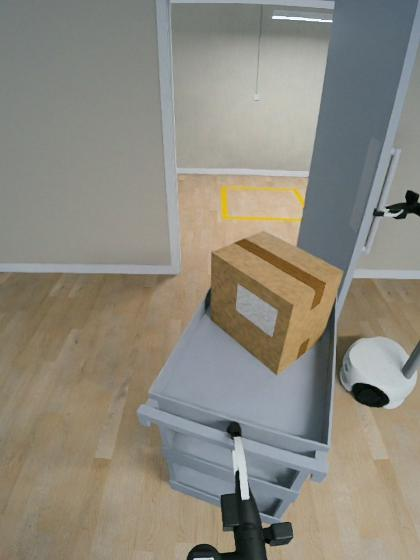

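Emit:
move --r2 '{"base":{"strafe_m":0.3,"translate_m":-0.9}}' --blocking false

Emit:
wait --seconds 5

Emit:
move --r2 '{"base":{"strafe_m":-0.32,"translate_m":0.0}}' --blocking false

Emit:
wait --seconds 3 --cameras '["r2_head_camera"]'

Scene clock: 987.33 s.
move: r2 moving
r1: as last shown
r1.base_tilt: forward=-1.6 right=+1.3
r1.lidar_m: 1.10 0.43 0.27 0.29 0.58 0.87 - 2.50 1.75 1.58 1.60 1.19
r1.servo_current: wrist_yaw_rad=111(124) wrist_pitch_rad=46(52) wrist_roll_rad=39(65) gripper_m=65(72)
r1.contact_limits: translate_m 0.8
r1.wrist_depth_mm: - - 163 231 221 208 200 / - - 165 232 222 210 200 / - - 255 233 222 210 201 / - - 252 232 224 210 202 / 715 750 255 234 224 211 202 / 715 741 177 174 223 211 202 / 585 154 177 178 154 209 203
r2.base_odometry: x=-0.759 y=-1.963 heading=-2.061
r2.turned_by_wheels: +0.000
r2.turned_by_imu: +0.001
r2.base_tilt: forward=-0.6 right=+0.1
r2.lidar_m: 0.41 0.52 2.20 2.16 2.30 3.29 3.53 3.45 2.66 2.58 1.37 0.40
r2.base_status: translate_m moving; strafe_m moving
r2.joint_positions: lift_m=+0.680 arm_m=+0.000 wrist_yaw_rad=+0.003 wrist_pitch_rad=+0.002 wrist_roll_rad=+1.570 gripper_m=-0.029
r2.joint_status: not commanded
r2.measured_speeds: translate_m=-0.122 strafe_m=+0.042 rotate_rad=+0.004 lift_m=+0.000 arm_m=+0.000 wrist_yaw_rad=+0.000 wrist_pitch_rad=+0.000 wrist_roll_rad=+0.000
r2.motor_effort: lift_m=+19(19) arm_m=-4(4) wheel_0=-9(12) wheel_1=-7(8) wheel_2=+16(17)
r2.servo_current: wrist_yaw_rad=39(65) wrist_pitch_rad=46(46) wrist_roll_rad=46(59) gripper_m=78(78)
r2.hand_pose: x=+0.4596 y=-0.0865 z=+0.8575 quat_wxyz=(+0.707, +0.707, +0.002, +0.000) (m; r2's base frame)
r2.wrist_depth_mm: - 480 488 121 177 - - / - 439 424 126 185 - - / - 484 452 135 196 - - / - - 554 147 210 - - / - - - 155 226 1921 - / - - 186 167 179 1661 521 / - - - - - - 466
pictures: none

Scene clock: 991.43 s.
earlier move: r2 done
r1.base_odometry: x=-1.667 y=+0.949 heading=-0.228
r1.turned_by_wheels: +0.000
r1.turned_by_imu: +0.000
r1.base_tilt: forward=-1.6 right=+1.3
r1.lidar_m: 1.09 0.45 0.26 0.34 1.50 1.33 - 2.52 1.69 1.58 1.61 1.18
r1.base_status: not commanded
r1.joint_positions: lift_m=+0.860 arm_m=+0.000 wrist_yaw_rad=+1.856 wrist_pitch_rad=+0.004 wrist_roll_rad=-0.001 gripper_m=-0.035
r1.joint_status: not commanded
r1.measured_speeds: all 0
r1.on_its_own: wrist_yaw_rad is at rest, and its servo_current (111 mA) is outside its rest range (0 to 104 mA)
r1.motor_effort: lift_m=+24(25) arm_m=+4(4) wheel_0=+14(14) wheel_1=+8(8) wheel_2=-3(4)
r1.servo_current: wrist_yaw_rad=111(130) wrist_pitch_rad=52(52) wrist_roll_rad=46(65) gripper_m=72(78)
r1.contact_limits: translate_m 0.8
r1.hand_pose: x=+0.1737 y=+0.3013 z=+1.0367 quat_wxyz=(+0.600, -0.002, +0.001, +0.800) (m; r1's base frame)
r1.wrist_depth_mm: - - 164 230 221 208 200 / - - 165 231 222 210 200 / - - 256 233 223 209 200 / - - 254 233 224 211 201 / - - 254 233 223 211 202 / - - 177 174 223 211 202 / - 159 179 178 153 208 203
r2.base_odometry: x=-0.095 y=-1.333 heading=-2.061
r2.turned_by_wheels: +0.000
r2.turned_by_imu: +0.002
r2.base_tilt: forward=-0.7 right=+0.0
r2.lidar_m: 0.42 0.52 2.00 1.92 2.06 2.66 2.60 2.78 2.88 2.81 3.01 0.39
r2.base_status: done
r2.joint_positions: lift_m=+0.680 arm_m=+0.000 wrist_yaw_rad=+0.003 wrist_pitch_rad=+0.002 wrist_roll_rad=+1.570 gripper_m=-0.029
r2.joint_status: not commanded
r2.measured_speeds: all 0
r2.motor_effort: lift_m=+19(19) arm_m=-4(4) wheel_0=+0(13) wheel_1=-3(8) wheel_2=+3(18)
r2.servo_current: wrist_yaw_rad=52(65) wrist_pitch_rad=39(46) wrist_roll_rad=52(59) gripper_m=78(85)
r2.hand_pose: x=+0.4596 y=-0.0865 z=+0.8575 quat_wxyz=(+0.707, +0.707, +0.002, +0.000) (m; r2's base frame)
r2.wrist_depth_mm: - 473 455 113 167 - - / - 415 410 121 179 - - / - 496 459 129 191 - - / - - 574 141 208 - - / - - - 154 225 1863 - / - - 186 168 178 1661 504 / - - - - - - 1205
wait: 4.10 of 5 s (r2 has come to rest)
pictures: none

Scene clock: 991.93 s.
move: r2 moving
r1.base_odometry: x=-1.667 y=+0.949 heading=-0.228
r1.turned_by_wheels: +0.000
r1.turned_by_imu: +0.000
r1.base_tilt: forward=-1.6 right=+1.3
r1.lidar_m: 1.10 0.45 0.25 0.34 1.51 1.31 - 2.48 1.70 1.57 1.62 1.19
r1.base_status: not commanded
r1.joint_positions: lift_m=+0.860 arm_m=+0.000 wrist_yaw_rad=+1.856 wrist_pitch_rad=+0.004 wrist_roll_rad=-0.001 gripper_m=-0.035
r1.joint_status: not commanded
r1.measured_speeds: all 0
r1.motor_effort: lift_m=+24(25) arm_m=+4(4) wheel_0=+14(14) wheel_1=+8(8) wheel_2=-3(4)
r1.servo_current: wrist_yaw_rad=104(124) wrist_pitch_rad=46(52) wrist_roll_rad=59(59) gripper_m=65(72)
r1.contact_limits: translate_m 0.8
r1.hand_pose: x=+0.1737 y=+0.3013 z=+1.0367 quat_wxyz=(+0.600, -0.002, +0.001, +0.800) (m; r1's base frame)
r1.wrist_depth_mm: - - 164 231 221 208 198 / - - 165 233 222 210 200 / - - 255 232 224 210 201 / - - 254 232 224 211 201 / - - 255 234 224 211 202 / - - 178 174 224 212 203 / - 159 180 178 154 208 203
r2.base_odometry: x=-0.127 y=-1.316 heading=-2.061
r2.turned_by_wheels: +0.001
r2.turned_by_imu: +0.001
r2.base_tilt: forward=-0.7 right=+0.0
r2.lidar_m: 0.41 0.52 2.01 1.94 2.06 2.65 2.60 2.79 2.84 2.77 2.97 0.39
r2.base_status: translate_m moving; strafe_m moving
r2.joint_positions: lift_m=+0.680 arm_m=+0.000 wrist_yaw_rad=+0.005 wrist_pitch_rad=+0.002 wrist_roll_rad=+1.570 gripper_m=-0.029
r2.joint_status: not commanded
r2.measured_speeds: translate_m=-0.001 strafe_m=-0.141 rotate_rad=+0.003 lift_m=+0.000 arm_m=+0.000 wrist_yaw_rad=+0.000 wrist_pitch_rad=+0.000 wrist_roll_rad=+0.000
r2.motor_effort: lift_m=+19(19) arm_m=-4(4) wheel_0=+14(19) wheel_1=-10(10) wheel_2=-1(2)
r2.servo_current: wrist_yaw_rad=39(59) wrist_pitch_rad=39(46) wrist_roll_rad=39(59) gripper_m=78(85)
r2.hand_pose: x=+0.4598 y=-0.0859 z=+0.8575 quat_wxyz=(+0.707, +0.707, +0.003, +0.001) (m; r2's base frame)
r2.wrist_depth_mm: - 508 469 117 172 - - / - 436 421 124 183 - - / - 466 449 135 195 - - / - - 549 144 208 - - / - - - 153 224 - - / - - 189 168 179 1618 500 / - - - - - 1708 462
pictures: none

Scene clock: 993.83 s.
earlier move: r2 done
r1.base_odometry: x=-1.667 y=+0.949 heading=-0.228
r1.turned_by_wheels: +0.000
r1.turned_by_imu: +0.000
r1.base_tilt: forward=-1.6 right=+1.3
r1.lidar_m: 1.11 0.43 0.26 0.32 3.19 1.18 2.18 2.48 1.71 1.57 1.61 1.19
r1.base_status: not commanded
r1.joint_positions: lift_m=+0.860 arm_m=+0.000 wrist_yaw_rad=+1.856 wrist_pitch_rad=+0.004 wrist_roll_rad=-0.001 gripper_m=-0.035
r1.joint_status: not commanded
r1.measured_speeds: all 0
r1.on_its_own: wrist_yaw_rad is at rest, and its servo_current (111 mA) is outside its rest range (0 to 104 mA)
r1.motor_effort: lift_m=+24(25) arm_m=+4(4) wheel_0=+14(14) wheel_1=+8(8) wheel_2=-3(4)
r1.servo_current: wrist_yaw_rad=111(130) wrist_pitch_rad=46(52) wrist_roll_rad=52(65) gripper_m=65(78)
r1.contact_limits: translate_m 0.8
r1.hand_pose: x=+0.1737 y=+0.3013 z=+1.0367 quat_wxyz=(+0.600, -0.002, +0.001, +0.800) (m; r1's base frame)
r1.wrist_depth_mm: - - 163 230 220 209 200 / - - 165 231 222 211 200 / - - 257 233 223 210 201 / - - 254 231 224 211 201 / - - 255 234 224 211 202 / - - 177 174 224 212 202 / - 160 180 178 154 209 203
r2.base_odometry: x=-0.377 y=-1.183 heading=-2.061
r2.turned_by_wheels: +0.000
r2.turned_by_imu: +0.001
r2.base_tilt: forward=-0.7 right=+0.1
r2.lidar_m: 0.38 0.38 2.28 2.25 2.36 2.71 2.61 2.78 2.57 2.50 2.64 0.42
r2.base_status: done
r2.joint_positions: lift_m=+0.680 arm_m=+0.000 wrist_yaw_rad=+0.004 wrist_pitch_rad=+0.002 wrist_roll_rad=+1.570 gripper_m=-0.029
r2.joint_status: not commanded
r2.measured_speeds: all 0
r2.motor_effort: lift_m=+19(19) arm_m=-4(4) wheel_0=+4(19) wheel_1=-1(11) wheel_2=+0(2)
r2.servo_current: wrist_yaw_rad=39(65) wrist_pitch_rad=39(46) wrist_roll_rad=39(59) gripper_m=72(85)
r2.hand_pose: x=+0.4596 y=-0.0864 z=+0.8575 quat_wxyz=(+0.707, +0.707, +0.002, +0.000) (m; r2's base frame)
r2.wrist_depth_mm: - - - 180 241 1537 1160 / - - - 179 239 1708 559 / - - 647 177 236 842 - / - - 469 176 236 831 - / - - 488 175 233 820 - / - - 186 173 178 - - / - - 585 - - - -
wait: 1.90 of 3 s (r2 has come to rest)
pictures: r2_head_camera
Images, in order (width x height): r2_head_camera 420x560.

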